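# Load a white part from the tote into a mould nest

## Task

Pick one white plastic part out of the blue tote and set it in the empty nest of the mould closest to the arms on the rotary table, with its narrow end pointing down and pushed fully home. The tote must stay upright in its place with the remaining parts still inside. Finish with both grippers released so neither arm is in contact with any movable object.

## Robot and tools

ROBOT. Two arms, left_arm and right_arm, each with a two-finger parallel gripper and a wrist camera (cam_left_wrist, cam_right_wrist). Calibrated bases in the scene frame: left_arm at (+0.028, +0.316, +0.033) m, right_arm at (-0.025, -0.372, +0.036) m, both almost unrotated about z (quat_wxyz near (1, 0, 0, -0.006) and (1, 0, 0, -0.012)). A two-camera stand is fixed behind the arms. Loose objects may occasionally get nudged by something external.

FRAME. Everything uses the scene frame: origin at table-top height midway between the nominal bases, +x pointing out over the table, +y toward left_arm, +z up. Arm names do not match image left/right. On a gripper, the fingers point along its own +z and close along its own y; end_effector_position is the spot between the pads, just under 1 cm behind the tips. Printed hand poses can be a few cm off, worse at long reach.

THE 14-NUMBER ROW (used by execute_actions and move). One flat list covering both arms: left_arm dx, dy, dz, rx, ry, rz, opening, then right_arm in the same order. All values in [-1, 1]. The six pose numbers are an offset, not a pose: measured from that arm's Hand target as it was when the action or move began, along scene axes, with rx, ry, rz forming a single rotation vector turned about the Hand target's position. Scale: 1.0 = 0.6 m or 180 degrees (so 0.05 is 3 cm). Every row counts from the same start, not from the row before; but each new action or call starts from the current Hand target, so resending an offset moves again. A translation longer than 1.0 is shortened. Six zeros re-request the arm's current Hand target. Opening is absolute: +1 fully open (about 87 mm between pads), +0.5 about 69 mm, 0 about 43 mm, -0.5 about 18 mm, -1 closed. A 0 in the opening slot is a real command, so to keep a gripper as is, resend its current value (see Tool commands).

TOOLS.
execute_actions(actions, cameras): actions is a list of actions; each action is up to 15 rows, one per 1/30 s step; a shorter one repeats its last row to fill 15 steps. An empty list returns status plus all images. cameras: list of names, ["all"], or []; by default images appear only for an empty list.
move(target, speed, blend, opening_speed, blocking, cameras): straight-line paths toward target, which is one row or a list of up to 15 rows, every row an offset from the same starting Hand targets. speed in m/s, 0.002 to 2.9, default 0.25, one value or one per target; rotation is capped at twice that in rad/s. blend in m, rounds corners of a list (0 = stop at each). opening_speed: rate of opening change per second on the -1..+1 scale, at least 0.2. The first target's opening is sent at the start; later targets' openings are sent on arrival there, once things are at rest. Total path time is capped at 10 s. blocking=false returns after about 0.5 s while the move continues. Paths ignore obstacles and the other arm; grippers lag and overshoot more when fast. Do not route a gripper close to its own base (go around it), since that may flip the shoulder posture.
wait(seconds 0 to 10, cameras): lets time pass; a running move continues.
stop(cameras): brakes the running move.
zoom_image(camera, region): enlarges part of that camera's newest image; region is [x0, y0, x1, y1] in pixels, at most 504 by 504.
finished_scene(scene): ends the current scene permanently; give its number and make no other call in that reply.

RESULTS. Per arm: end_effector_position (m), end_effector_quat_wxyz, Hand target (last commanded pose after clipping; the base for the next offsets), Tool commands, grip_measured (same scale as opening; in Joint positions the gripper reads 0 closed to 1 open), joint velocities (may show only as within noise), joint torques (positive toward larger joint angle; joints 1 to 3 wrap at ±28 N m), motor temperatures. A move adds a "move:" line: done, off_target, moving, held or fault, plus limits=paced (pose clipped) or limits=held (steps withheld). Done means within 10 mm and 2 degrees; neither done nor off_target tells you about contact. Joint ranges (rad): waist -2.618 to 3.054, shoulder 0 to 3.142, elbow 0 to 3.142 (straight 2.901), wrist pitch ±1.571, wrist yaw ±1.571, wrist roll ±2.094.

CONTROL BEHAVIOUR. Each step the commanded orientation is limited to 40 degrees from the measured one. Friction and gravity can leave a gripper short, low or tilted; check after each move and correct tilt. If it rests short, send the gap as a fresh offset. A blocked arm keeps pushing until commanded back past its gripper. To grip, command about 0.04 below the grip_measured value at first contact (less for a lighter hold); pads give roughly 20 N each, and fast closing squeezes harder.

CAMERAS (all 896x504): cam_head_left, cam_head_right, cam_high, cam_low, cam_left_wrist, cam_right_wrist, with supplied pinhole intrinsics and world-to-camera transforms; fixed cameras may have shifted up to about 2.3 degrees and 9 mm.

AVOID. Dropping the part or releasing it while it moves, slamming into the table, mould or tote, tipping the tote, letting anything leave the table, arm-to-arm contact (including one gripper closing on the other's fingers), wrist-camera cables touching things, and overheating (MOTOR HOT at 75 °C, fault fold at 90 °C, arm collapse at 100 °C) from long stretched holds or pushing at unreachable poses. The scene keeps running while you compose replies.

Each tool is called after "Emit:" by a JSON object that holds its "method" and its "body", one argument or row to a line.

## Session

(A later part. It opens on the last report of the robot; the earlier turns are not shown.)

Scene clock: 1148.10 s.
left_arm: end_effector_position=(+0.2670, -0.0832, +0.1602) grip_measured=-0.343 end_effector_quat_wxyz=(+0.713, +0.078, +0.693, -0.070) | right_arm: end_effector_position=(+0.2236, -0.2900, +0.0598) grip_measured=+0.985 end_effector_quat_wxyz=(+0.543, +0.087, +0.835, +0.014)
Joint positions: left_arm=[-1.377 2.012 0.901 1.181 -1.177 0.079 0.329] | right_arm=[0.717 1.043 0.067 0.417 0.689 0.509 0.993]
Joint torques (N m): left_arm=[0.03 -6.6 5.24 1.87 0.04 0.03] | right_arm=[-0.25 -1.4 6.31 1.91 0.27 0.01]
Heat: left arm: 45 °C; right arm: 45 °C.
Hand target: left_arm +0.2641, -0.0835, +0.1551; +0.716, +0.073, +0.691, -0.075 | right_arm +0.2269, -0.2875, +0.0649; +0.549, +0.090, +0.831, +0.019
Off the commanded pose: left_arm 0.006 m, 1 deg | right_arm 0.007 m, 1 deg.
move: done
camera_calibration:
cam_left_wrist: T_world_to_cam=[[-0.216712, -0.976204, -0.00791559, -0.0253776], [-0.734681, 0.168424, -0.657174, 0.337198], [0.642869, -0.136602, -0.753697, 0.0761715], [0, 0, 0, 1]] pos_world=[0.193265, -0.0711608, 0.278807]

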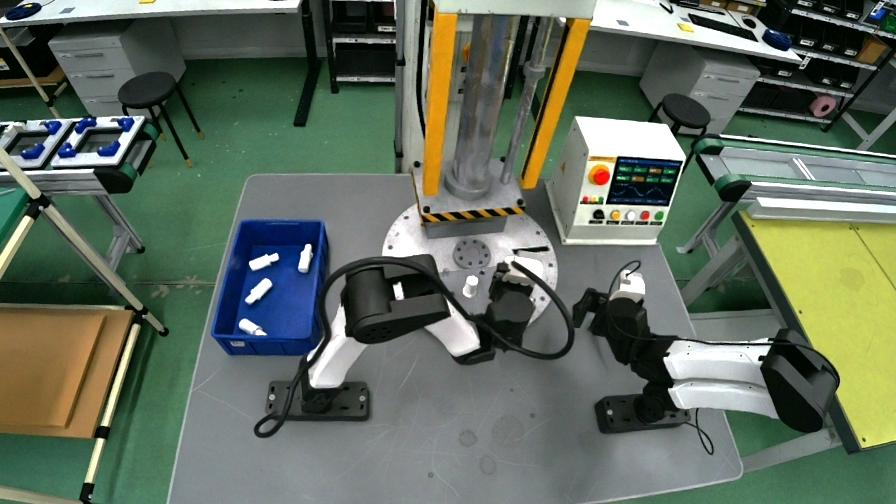

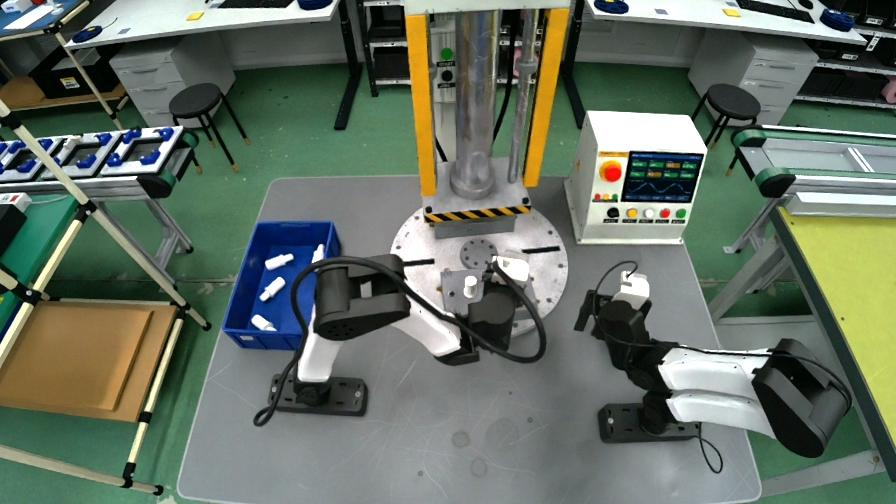

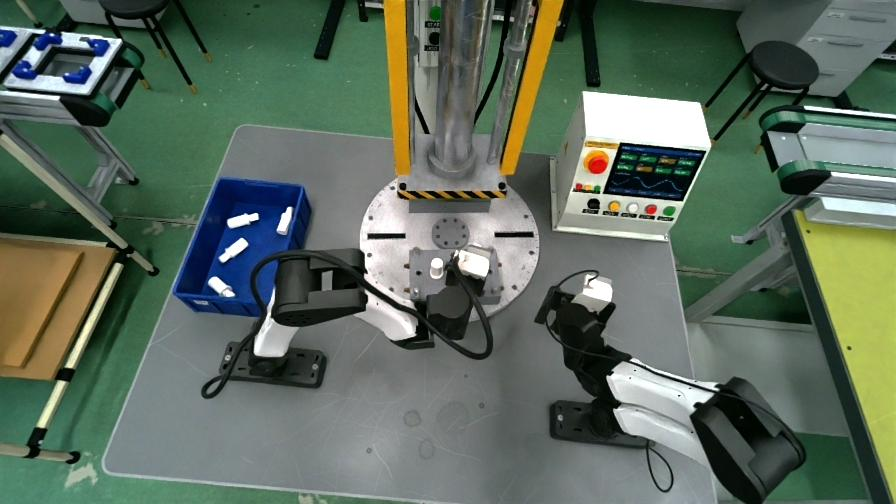

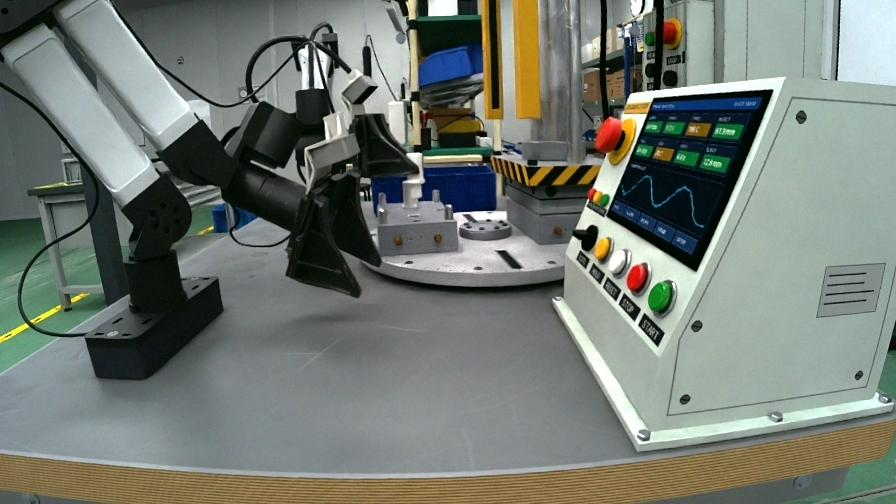

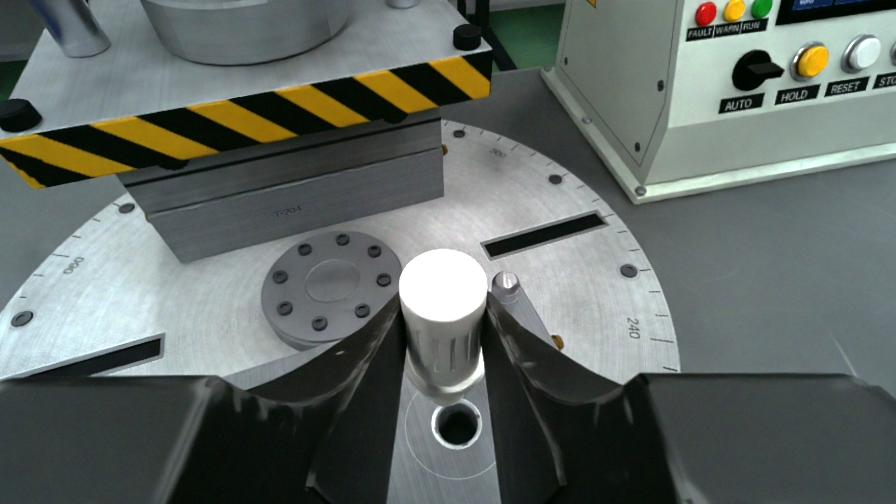

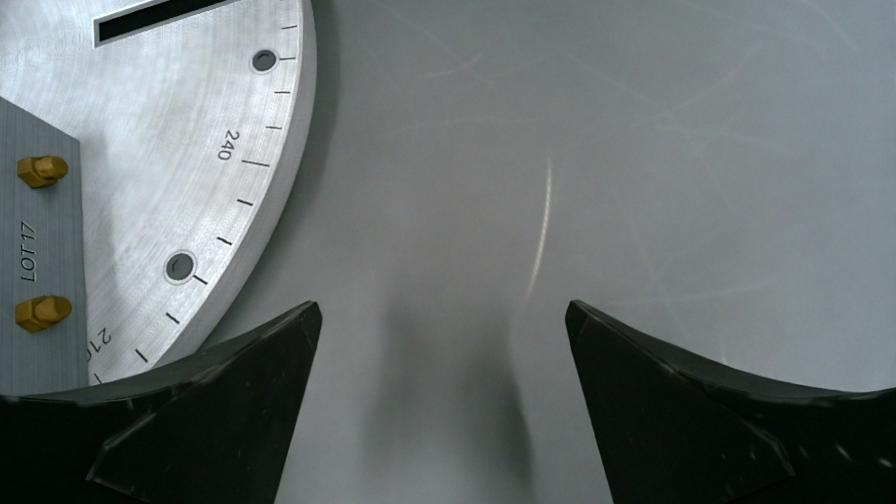

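Emit:
{"method": "move", "body": {
  "target": [-0.0095, -0.0065, -0.0335, 0, 0, 0, -0.45, 0, 0, 0, 0, 0, 0, 1],
  "speed": 0.05,
  "cameras": ["all"]
}}

Emit:
{"method": "zoom_image", "body": {
  "camera": "cam_low",
  "region": [370, 140, 450, 240]
}}

Emit:
{"method": "zoom_image", "body": {
  "camera": "cam_left_wrist",
  "region": [330, 220, 580, 504]
}}

Emit:
{"method": "zoom_image", "body": {
  "camera": "cam_high",
  "region": [400, 210, 520, 320]
}}

Emit:
{"method": "zoom_image", "body": {
  "camera": "cam_head_left",
  "region": [430, 220, 570, 350]
}}

Scene clock: 1190.97 s.
left_arm: end_effector_position=(+0.2607, -0.0865, +0.1372) grip_measured=-0.343 end_effector_quat_wxyz=(+0.711, +0.085, +0.695, -0.065) | right_arm: end_effector_position=(+0.2236, -0.2900, +0.0598) grip_measured=+0.985 end_effector_quat_wxyz=(+0.543, +0.087, +0.835, +0.014)
Joint positions: left_arm=[-1.395 2.085 0.901 1.235 -1.194 0.079 0.329] | right_arm=[0.717 1.043 0.067 0.417 0.689 0.509 0.993]
Joint torques (N m): left_arm=[0.14 -6.79 5.23 2.01 0.04 0.02] | right_arm=[-0.25 -1.46 6.28 1.93 0.27 0.02]
Motor temperatures (°C): left_arm=[29 39 43 39 27 29 30] | right_arm=[29 34 45 40 27 28 31]
Heat: left arm: 43 °C; right arm: 45 °C.
Hand target: left_arm +0.2583, -0.0874, +0.1349; +0.716, +0.073, +0.691, -0.075 | right_arm +0.2269, -0.2875, +0.0649; +0.549, +0.090, +0.831, +0.019
Off the commanded pose: left_arm 0.003 m, 2 deg | right_arm 0.007 m, 1 deg.
move: done
camera_calibration:
cam_left_wrist: T_world_to_cam=[[-0.218375, -0.97554, -0.0251885, -0.0274305], [-0.737074, 0.181801, -0.6509, 0.319043], [0.639558, -0.123574, -0.758746, 0.0652316], [0, 0, 0, 1]] pos_world=[0.187449, -0.0767008, 0.256468]

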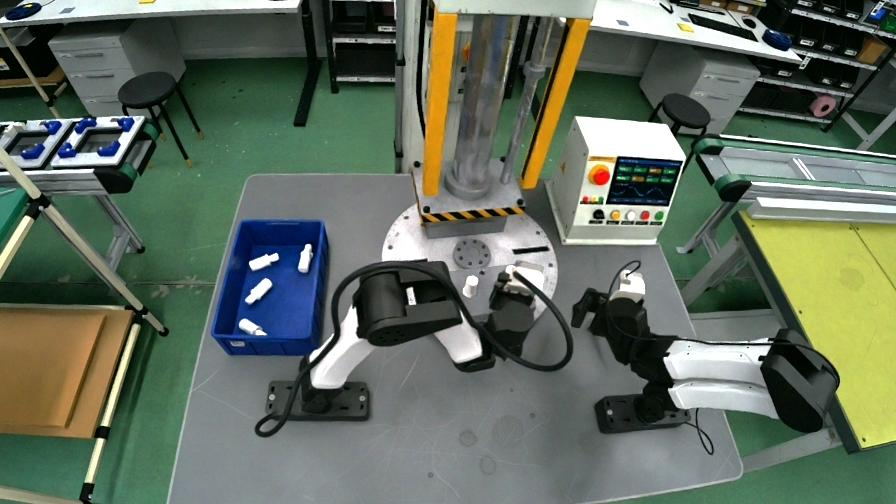

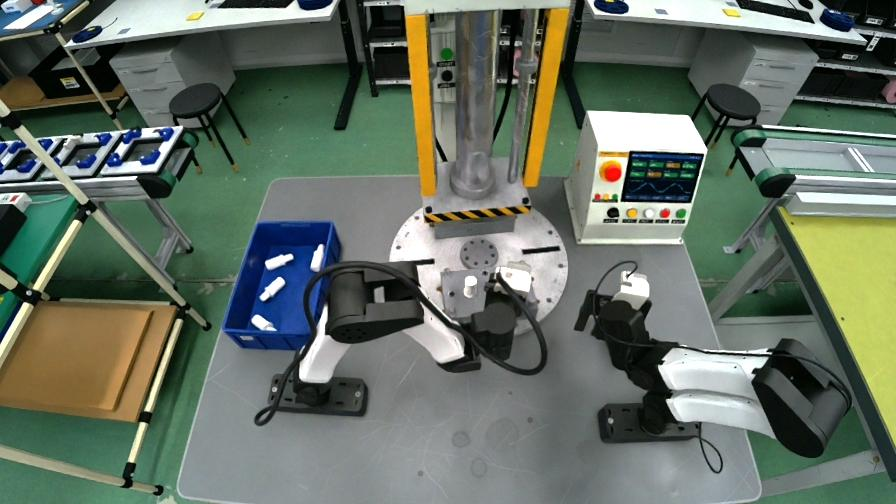

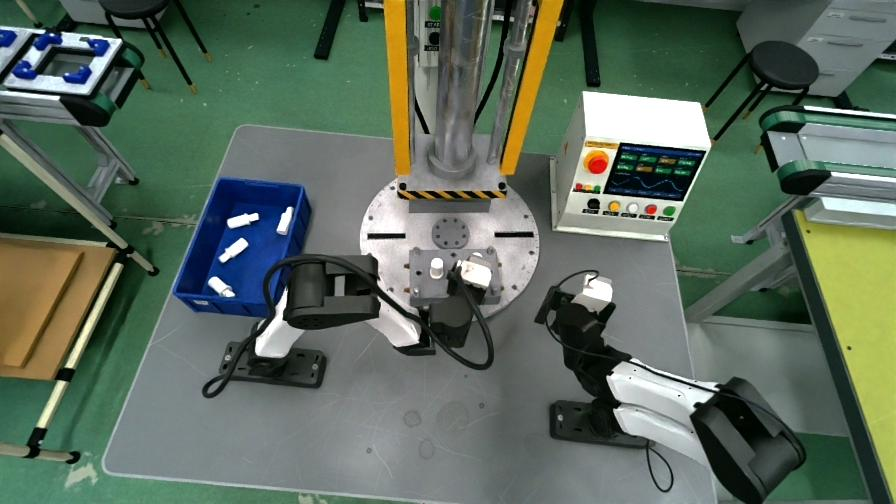

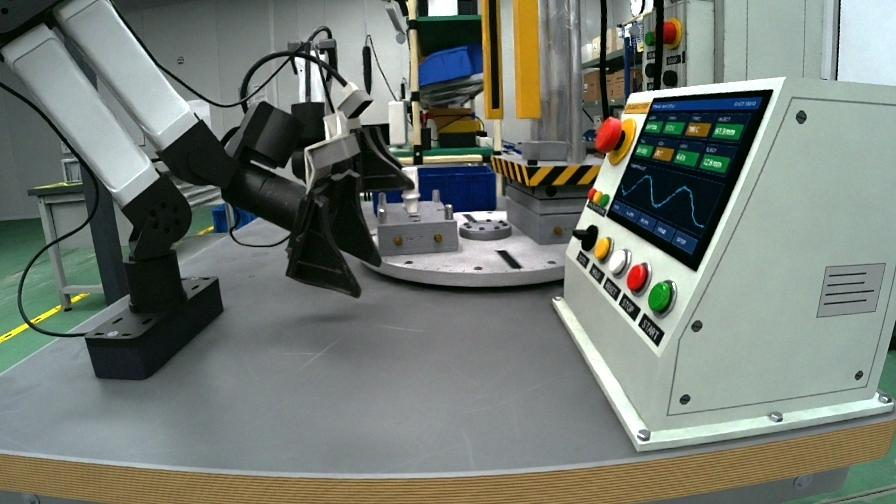

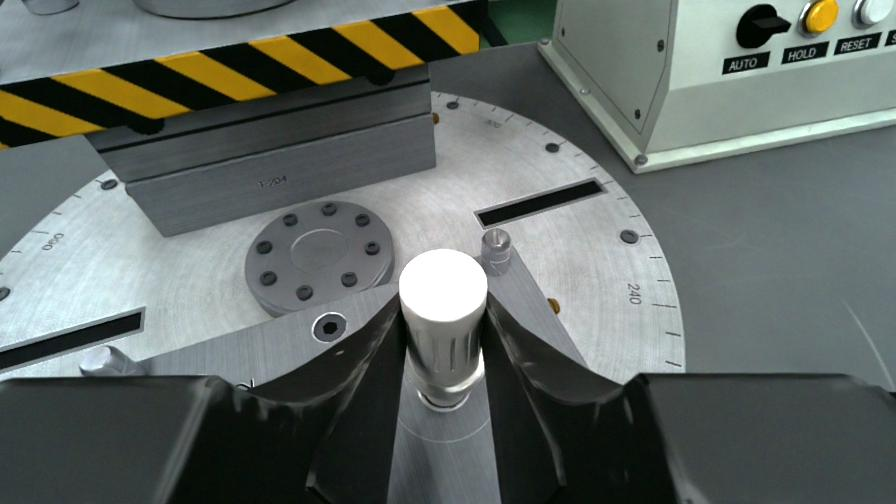

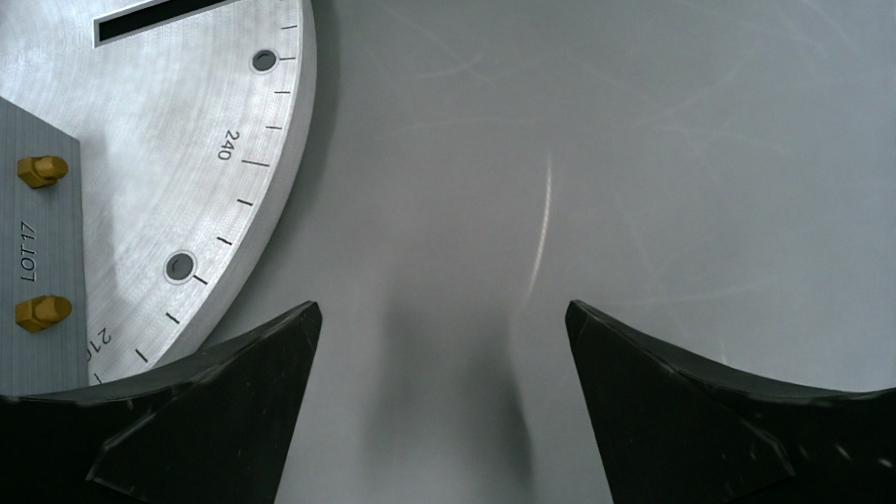

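Scaled by 5.040 from the camera's 896x504 image, which has a finer 1280x720 frame.

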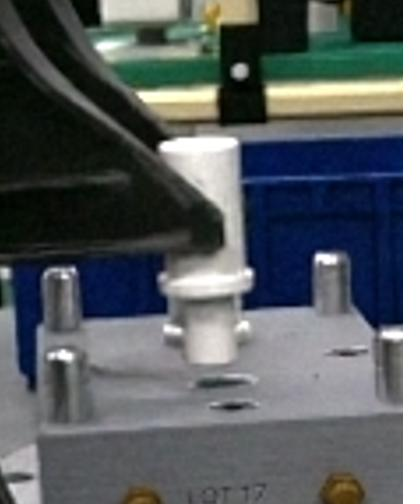

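Scaled by 1.775 from the camera's 896x504 image, which has a finer 1280x720 frame.

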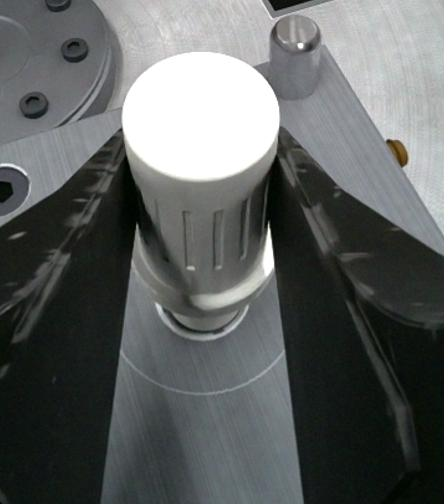

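Scaled by 4.200 from the camera's 896x504 image, which has a finer 1280x720 frame.

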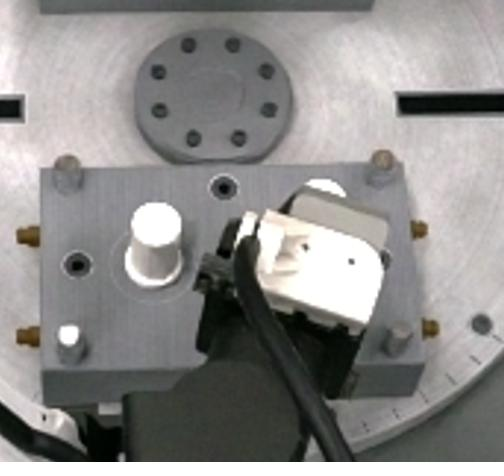

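Scaled by 3.600 from the camera's 896x504 image, which has a finer 1280x720 frame.

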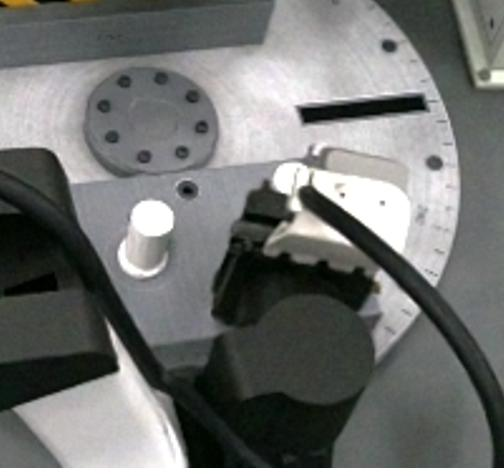

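Emit:
{"method": "move", "body": {
  "target": [
    [0.008,0,0.02,0,0,-0.006,-0.45,0,0,0,0,0,0,1],
    [0.0075,0,0.0,0,0,-0.006,-0.45,0,0,0,0,0,0,1]
  ],
  "speed": 0.05,
  "cameras": ["cam_low","cam_left_wrist"]
}}

Emit:
{"method": "zoom_image", "body": {
  "camera": "cam_low",
  "region": [370, 140, 450, 240]
}}

Emit:
{"method": "zoom_image", "body": {
  "camera": "cam_left_wrist",
  "region": [330, 220, 580, 504]
}}

Scene clock: 1252.93 s.
left_arm: end_effector_position=(+0.2604, -0.0880, +0.1373) grip_measured=-0.343 end_effector_quat_wxyz=(+0.711, +0.090, +0.694, -0.067) | right_arm: end_effector_position=(+0.2236, -0.2900, +0.0598) grip_measured=+0.985 end_effector_quat_wxyz=(+0.543, +0.087, +0.835, +0.014)
Joint positions: left_arm=[-1.395 2.085 0.901 1.235 -1.184 0.083 0.329] | right_arm=[0.717 1.043 0.067 0.417 0.689 0.509 0.993]
Joint torques (N m): left_arm=[1.32 -7.3 4.23 2.04 0.28 -0.06] | right_arm=[-0.24 -1.43 6.34 1.9 0.26 -0.02]
Heat: left arm: 42 °C; right arm: 45 °C.
Hand target: left_arm +0.2628, -0.0874, +0.1349; +0.715, +0.080, +0.690, -0.081 | right_arm +0.2269, -0.2875, +0.0649; +0.549, +0.090, +0.831, +0.019
Off the commanded pose: left_arm 0.003 m, 2 deg | right_arm 0.007 m, 1 deg.
move: done
camera_calibration:
cam_left_wrist: T_world_to_cam=[[-0.227556, -0.973339, -0.028802, -0.0258058], [-0.73455, 0.190997, -0.651119, 0.31925], [0.639261, -0.12701, -0.758429, 0.0650598], [0, 0, 0, 1]] pos_world=[0.187042, -0.0778303, 0.25647]
Images, in order (width x height): cam_low 896x504, cam_left_wrist 896x504.

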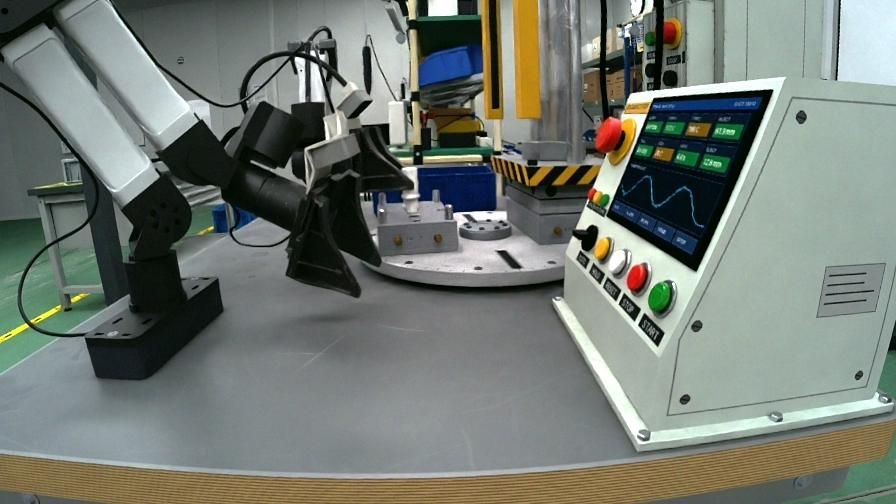

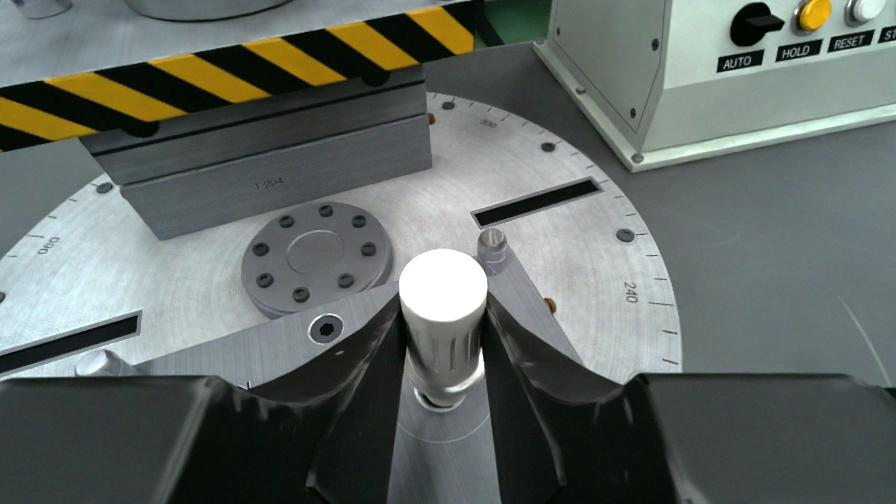

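Scaled by 5.040 from the camera's 896x504 image, which has a finer 1280x720 frame.

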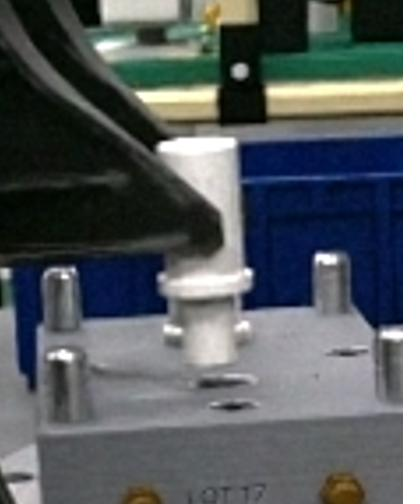

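Scaled by 1.775 from the camera's 896x504 image, which has a finer 1280x720 frame.

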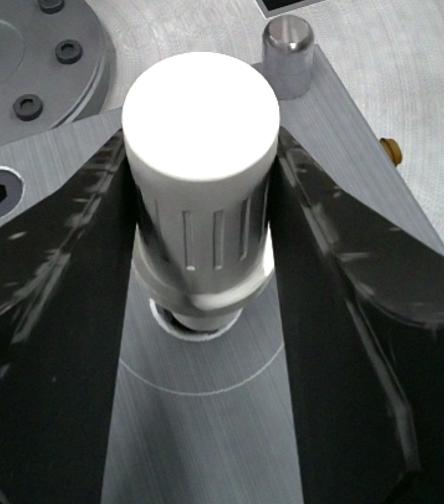

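Emit:
{"method": "move", "body": {
  "target": [
    [0.018,-0.001,0.03,0,0,-0.006,-0.45,0,0,0,0,0,0,1],
    [0.0105,-0.001,0.0,0,0,-0.004,-0.45,0,0,0,0,0,0,1]
  ],
  "speed": 0.06,
  "cameras": ["cam_low","cam_left_wrist"]
}}

Emit:
{"method": "zoom_image", "body": {
  "camera": "cam_low",
  "region": [370, 140, 450, 240]
}}

Emit:
{"method": "zoom_image", "body": {
  "camera": "cam_left_wrist",
  "region": [330, 220, 580, 504]
}}

Scene clock: 1262.00 s.
left_arm: end_effector_position=(+0.2719, -0.0866, +0.1356) grip_measured=-0.343 end_effector_quat_wxyz=(+0.710, +0.098, +0.694, -0.069) | right_arm: end_effector_position=(+0.2236, -0.2900, +0.0598) grip_measured=+0.985 end_effector_quat_wxyz=(+0.543, +0.087, +0.835, +0.014)
Joint positions: left_arm=[-1.361 2.085 0.894 1.234 -1.136 0.083 0.329] | right_arm=[0.717 1.043 0.067 0.417 0.689 0.509 0.993]
Joint torques (N m): left_arm=[0.16 -7.39 4.77 2.01 0.1 -0.11] | right_arm=[-0.34 -1.5 6.3 1.93 0.28 0.03]
Heat: left arm: 42 °C; right arm: 45 °C.
Hand target: left_arm +0.2691, -0.0879, +0.1348; +0.714, +0.084, +0.689, -0.086 | right_arm +0.2269, -0.2875, +0.0649; +0.549, +0.090, +0.831, +0.019
Off the commanded pose: left_arm 0.003 m, 3 deg | right_arm 0.007 m, 1 deg.
move: off_target (left_arm)
camera_calibration:
cam_left_wrist: T_world_to_cam=[[-0.241119, -0.969802, -0.0366808, -0.0167224], [-0.731199, 0.206388, -0.650194, 0.326624], [0.63813, -0.129953, -0.758883, 0.0566742], [0, 0, 0, 1]] pos_world=[0.198629, -0.0762637, 0.254764]
Images, in order (width x height): cam_low 896x504, cam_left_wrist 896x504.

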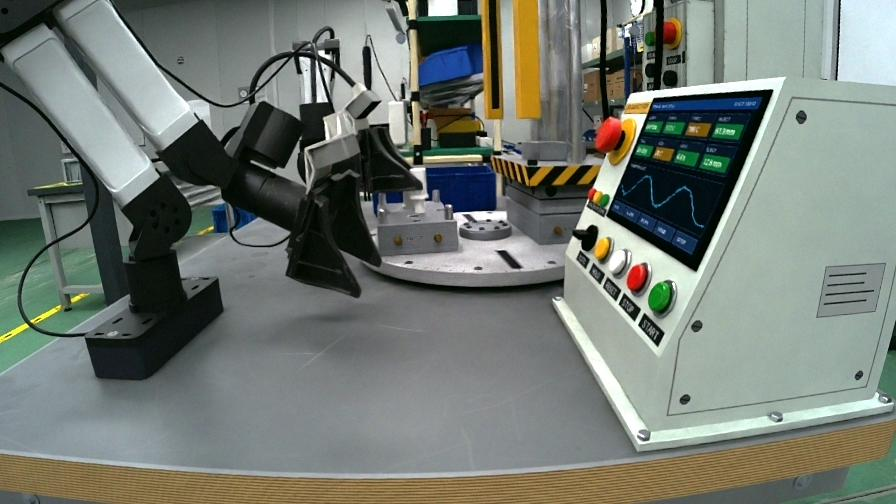

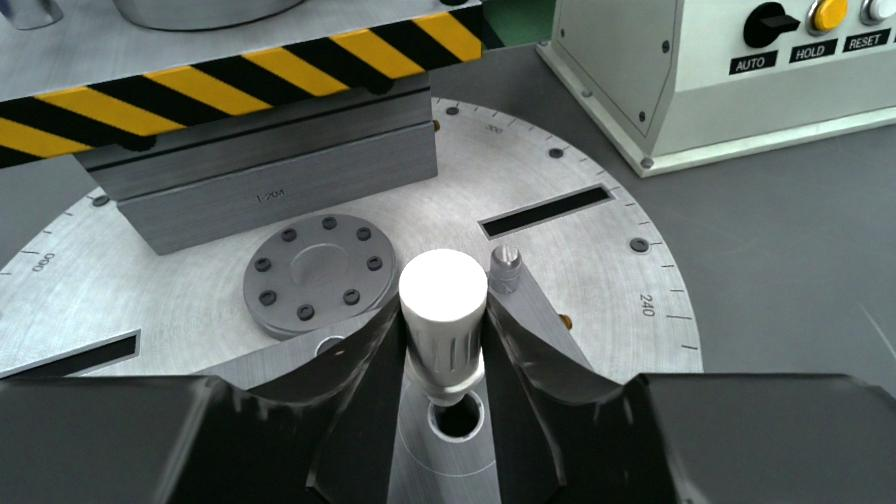

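Scaled by 5.040 from the camera's 896x504 image, which has a finer 1280x720 frame.

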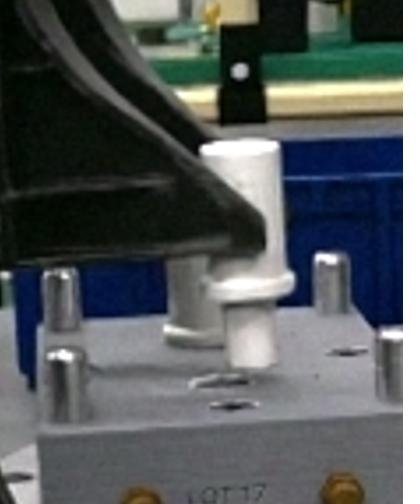

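Scaled by 1.775 from the camera's 896x504 image, which has a finer 1280x720 frame.

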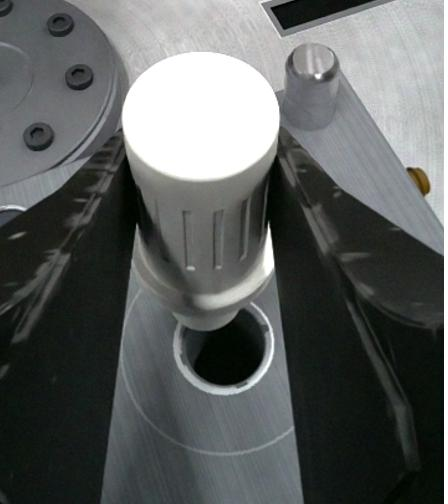

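Emit:
{"method": "move", "body": {
  "target": [
    [-0.0125,0,0.03,-0.026,0.012,0,-0.45,0,0,0,0,0,0,1],
    [-0.0085,0,0.0,-0.0124,0.0088,0,-0.45,0,0,0,0,0,0,1]
  ],
  "speed": 0.06,
  "cameras": ["cam_low","cam_left_wrist","cam_high"]
}}

Emit:
{"method": "zoom_image", "body": {
  "camera": "cam_low",
  "region": [370, 140, 450, 240]
}}

Emit:
{"method": "zoom_image", "body": {
  "camera": "cam_left_wrist",
  "region": [330, 220, 580, 504]
}}

Scene clock: 1297.27 s.
left_arm: end_effector_position=(+0.2652, -0.0888, +0.1401) grip_measured=-0.343 end_effector_quat_wxyz=(+0.704, +0.073, +0.700, -0.097) | right_arm: end_effector_position=(+0.2236, -0.2900, +0.0598) grip_measured=+0.985 end_effector_quat_wxyz=(+0.543, +0.087, +0.835, +0.014)
Joint positions: left_arm=[-1.375 2.054 0.886 1.191 -1.146 -0.011 0.329] | right_arm=[0.717 1.043 0.067 0.417 0.689 0.509 0.993]
Joint torques (N m): left_arm=[0.44 -6.78 4.83 1.9 0.06 0.03] | right_arm=[-0.31 -1.32 6.35 1.92 0.28 0]
Heat: left arm: 42 °C; right arm: 45 °C.
Hand target: left_arm +0.2640, -0.0880, +0.1348; +0.706, +0.069, +0.697, -0.100 | right_arm +0.2269, -0.2875, +0.0649; +0.549, +0.090, +0.831, +0.019
Off the commanded pose: left_arm 0.005 m, 1 deg | right_arm 0.007 m, 1 deg.
move: done
camera_calibration:
cam_left_wrist: T_world_to_cam=[[-0.246447, -0.968361, 0.0392511, -0.0295647], [-0.747045, 0.164009, -0.644224, 0.324719], [0.617404, -0.188089, -0.763829, 0.0650565], [0, 0, 0, 1]] pos_world=[0.195127, -0.0696497, 0.260044]
Images, in order (width x height): cam_high 896x504, cam_low 896x504, cam_left_wrist 896x504.

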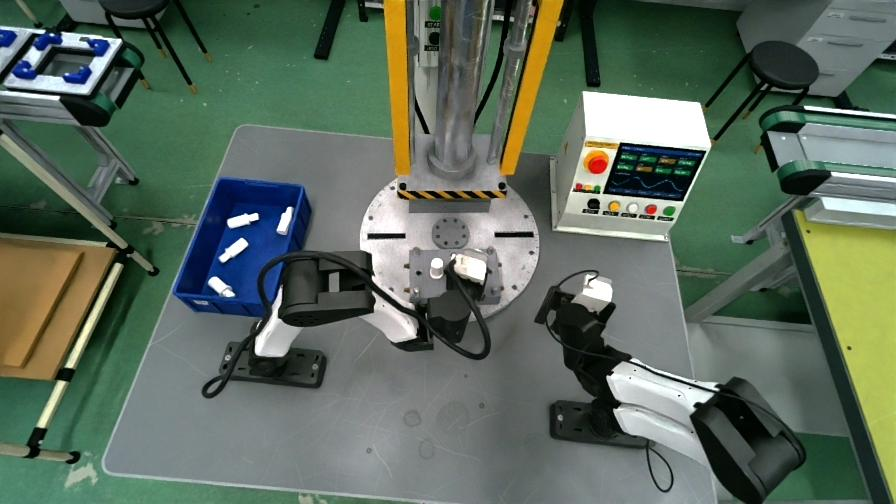

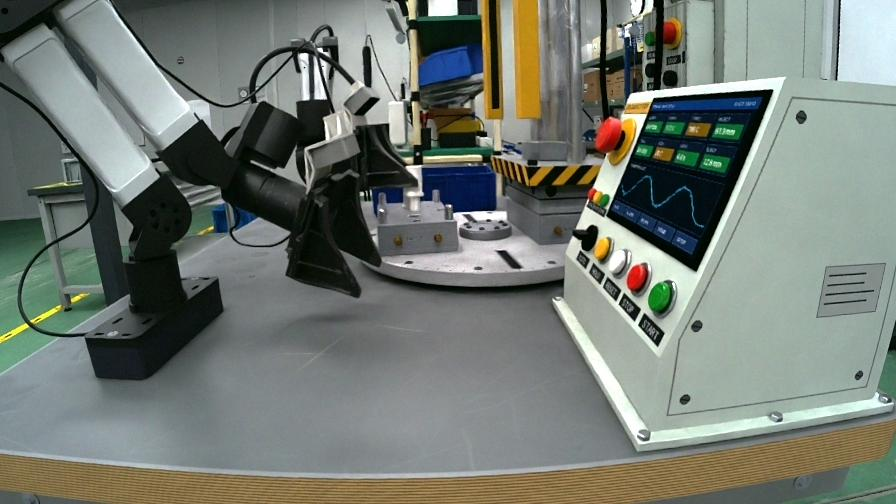

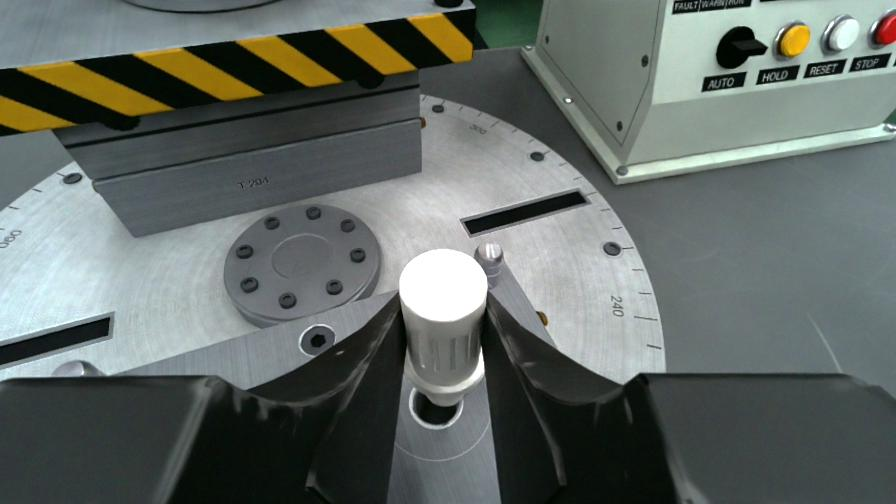

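Scaled by 5.040 from the camera's 896x504 image, which has a finer 1280x720 frame.

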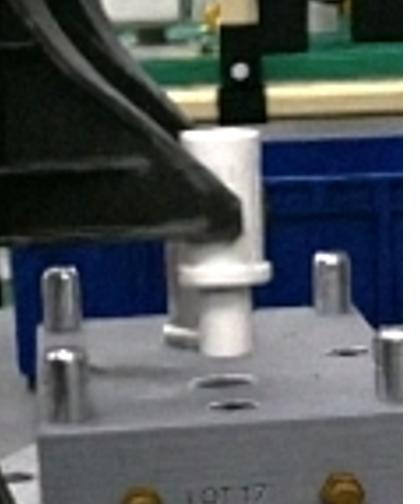

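Scaled by 1.775 from the camera's 896x504 image, which has a finer 1280x720 frame.

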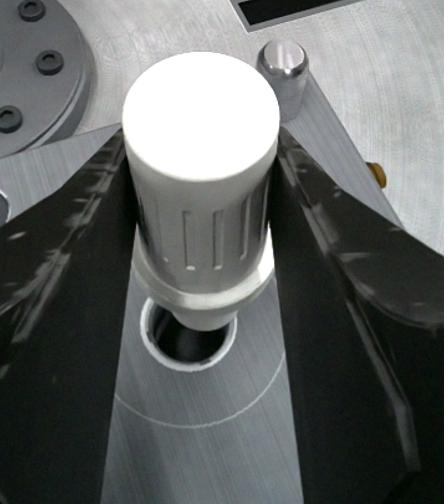

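Emit:
{"method": "move", "body": {
  "target": [
    [-0.002,0.007,0.025,0.026,-0.005,0,-0.45,0,0,0,0,0,0,1],
    [-0.0028,0.0037,0.0,0.0215,-0.004,0,-0.45,0,0,0,0,0,0,1]
  ],
  "speed": 0.06,
  "cameras": ["cam_low","cam_left_wrist"]
}}

Emit:
{"method": "zoom_image", "body": {
  "camera": "cam_low",
  "region": [370, 140, 450, 240]
}}

Emit:
{"method": "zoom_image", "body": {
  "camera": "cam_left_wrist",
  "region": [330, 220, 580, 504]
}}

Scene clock: 1327.13 s.
left_arm: end_effector_position=(+0.2659, -0.0851, +0.1380) grip_measured=-0.343 end_effector_quat_wxyz=(+0.706, +0.105, +0.698, -0.065) | right_arm: end_effector_position=(+0.2236, -0.2900, +0.0598) grip_measured=+0.985 end_effector_quat_wxyz=(+0.543, +0.087, +0.835, +0.014)
Joint positions: left_arm=[-1.375 2.054 0.886 1.177 -1.146 0.068 0.329] | right_arm=[0.717 1.043 0.067 0.417 0.689 0.509 0.993]
Joint torques (N m): left_arm=[0.01 -7.2 4.9 1.89 0 -0.14] | right_arm=[-0.32 -1.42 6.31 1.92 0.29 -0.01]
Heat: left arm: 42 °C; right arm: 45 °C.
Hand target: left_arm +0.2623, -0.0858, +0.1348; +0.708, +0.094, +0.696, -0.076 | right_arm +0.2269, -0.2875, +0.0649; +0.549, +0.090, +0.831, +0.019
Off the commanded pose: left_arm 0.005 m, 2 deg | right_arm 0.007 m, 1 deg.
move: done
camera_calibration:
cam_left_wrist: T_world_to_cam=[[-0.245839, -0.967908, -0.0521351, -0.0131322], [-0.736784, 0.221544, -0.638802, 0.324723], [0.629852, -0.11863, -0.767603, 0.0668962], [0, 0, 0, 1]] pos_world=[0.193887, -0.0767153, 0.258099]
Images, in order (width x height): cam_low 896x504, cam_left_wrist 896x504.

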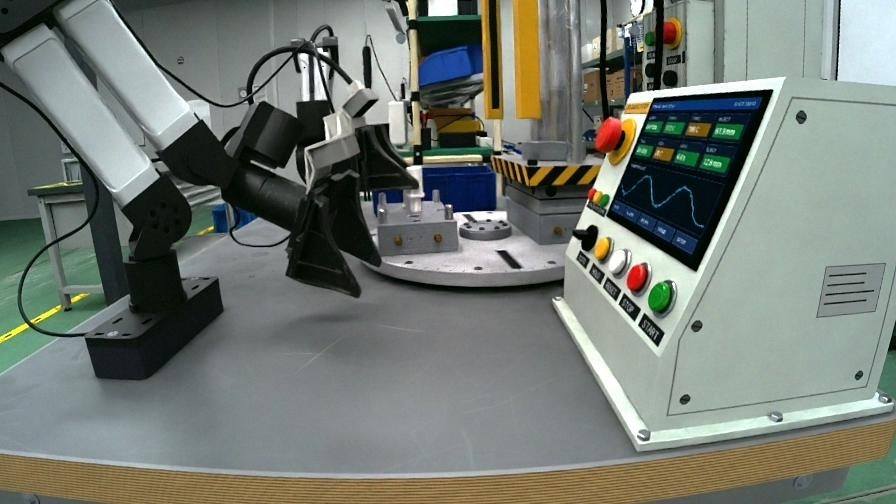

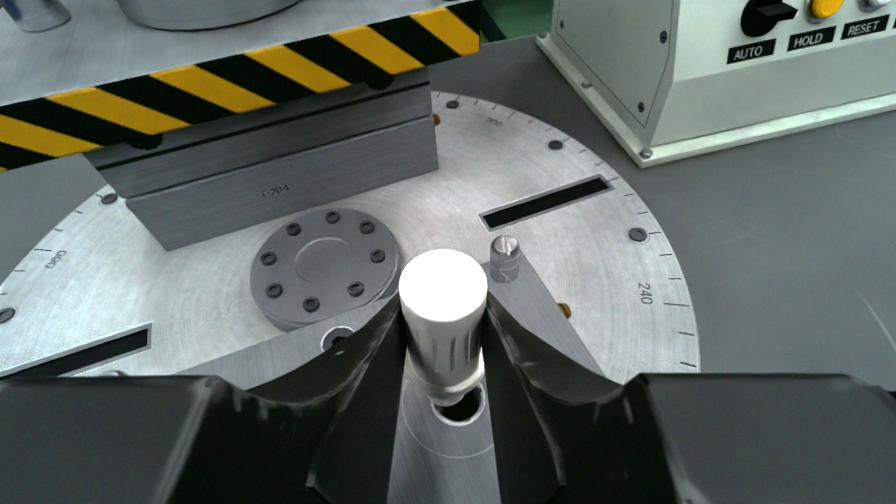

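Scaled by 5.040 from the camera's 896x504 image, which has a finer 1280x720 frame.

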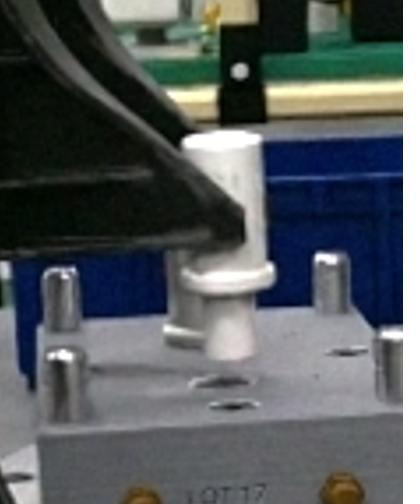

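Scaled by 1.775 from the camera's 896x504 image, which has a finer 1280x720 frame.

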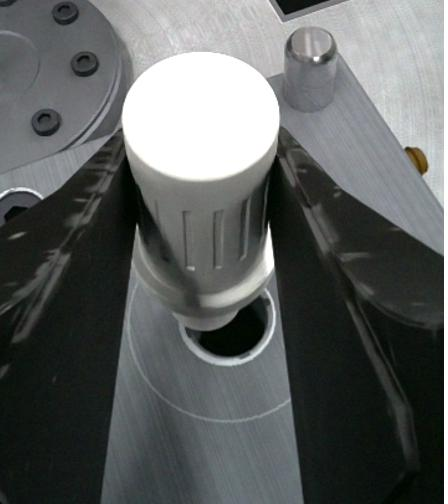

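Emit:
{"method": "move", "body": {
  "target": [
    [-0.0167,0,0.025,-0.024,0.005,0,-0.45,0,0,0,0,0,0,1],
    [0.0055,0.0,0.0,-0.024,0.005,0,-0.45,0,0,0,0,0,0,1]
  ],
  "speed": 0.05,
  "cameras": ["cam_low","cam_left_wrist"]
}}

Emit:
{"method": "zoom_image", "body": {
  "camera": "cam_low",
  "region": [370, 140, 450, 240]
}}

Emit:
{"method": "zoom_image", "body": {
  "camera": "cam_left_wrist",
  "region": [330, 220, 580, 504]
}}

Scene clock: 1368.30 s.
left_arm: end_effector_position=(+0.2642, -0.0837, +0.1354) grip_measured=-0.343 end_effector_quat_wxyz=(+0.703, +0.079, +0.702, -0.084) | right_arm: end_effector_position=(+0.2236, -0.2900, +0.0598) grip_measured=+0.985 end_effector_quat_wxyz=(+0.543, +0.087, +0.835, +0.014)
Joint positions: left_arm=[-1.377 2.054 0.874 1.183 -1.159 -0.002 0.329] | right_arm=[0.717 1.043 0.067 0.417 0.689 0.509 0.993]
Joint torques (N m): left_arm=[1.14 -7.31 5 1.95 0.24 -0.17] | right_arm=[-0.29 -1.48 6.32 1.91 0.28 -0.01]
Heat: left arm: 42 °C; right arm: 45 °C.
Hand target: left_arm +0.2656, -0.0858, +0.1348; +0.705, +0.066, +0.698, -0.103 | right_arm +0.2269, -0.2875, +0.0649; +0.549, +0.090, +0.831, +0.019
Off the commanded pose: left_arm 0.003 m, 3 deg | right_arm 0.007 m, 1 deg.
move: off_target (left_arm)
camera_calibration:
cam_left_wrist: T_world_to_cam=[[-0.235987, -0.97167, 0.0129134, -0.0241493], [-0.75005, 0.173682, -0.638169, 0.320832], [0.617847, -0.160285, -0.769788, 0.0660455], [0, 0, 0, 1]] pos_world=[0.194135, -0.0686016, 0.255898]
Images, in order (width x height): cam_low 896x504, cam_left_wrist 896x504.

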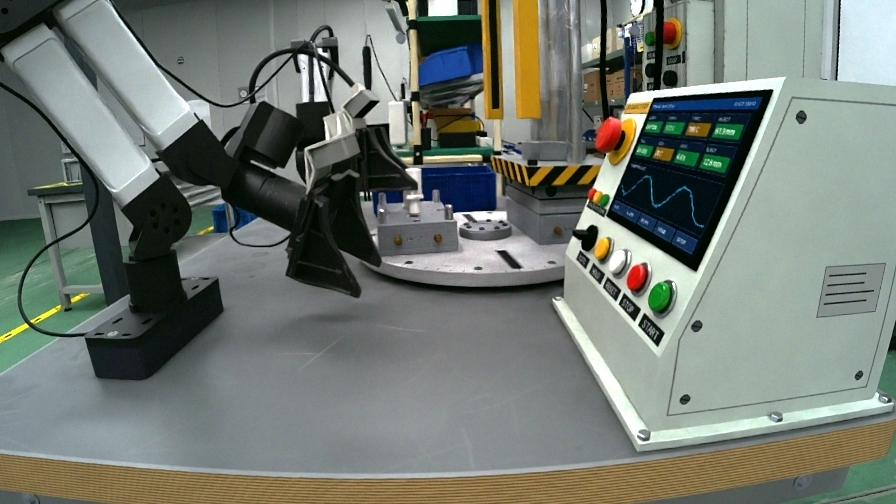

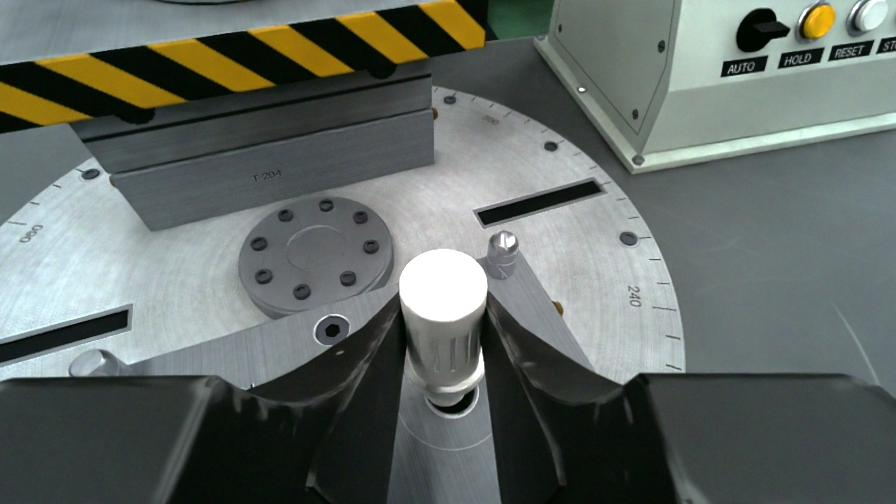

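Scaled by 5.040 from the camera's 896x504 image, which has a finer 1280x720 frame.

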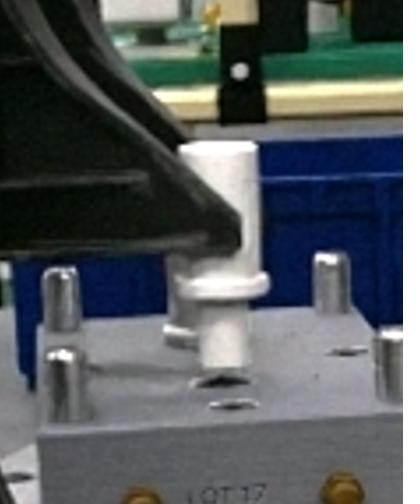

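Scaled by 1.775 from the camera's 896x504 image, which has a finer 1280x720 frame.

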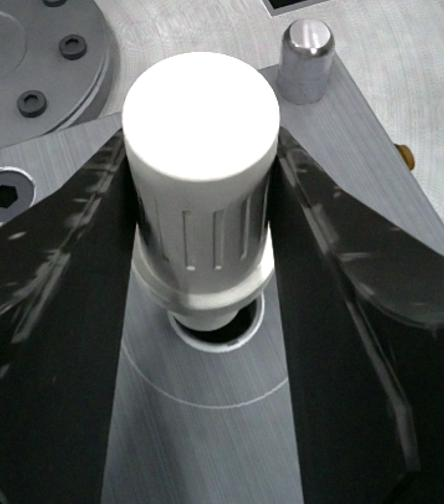

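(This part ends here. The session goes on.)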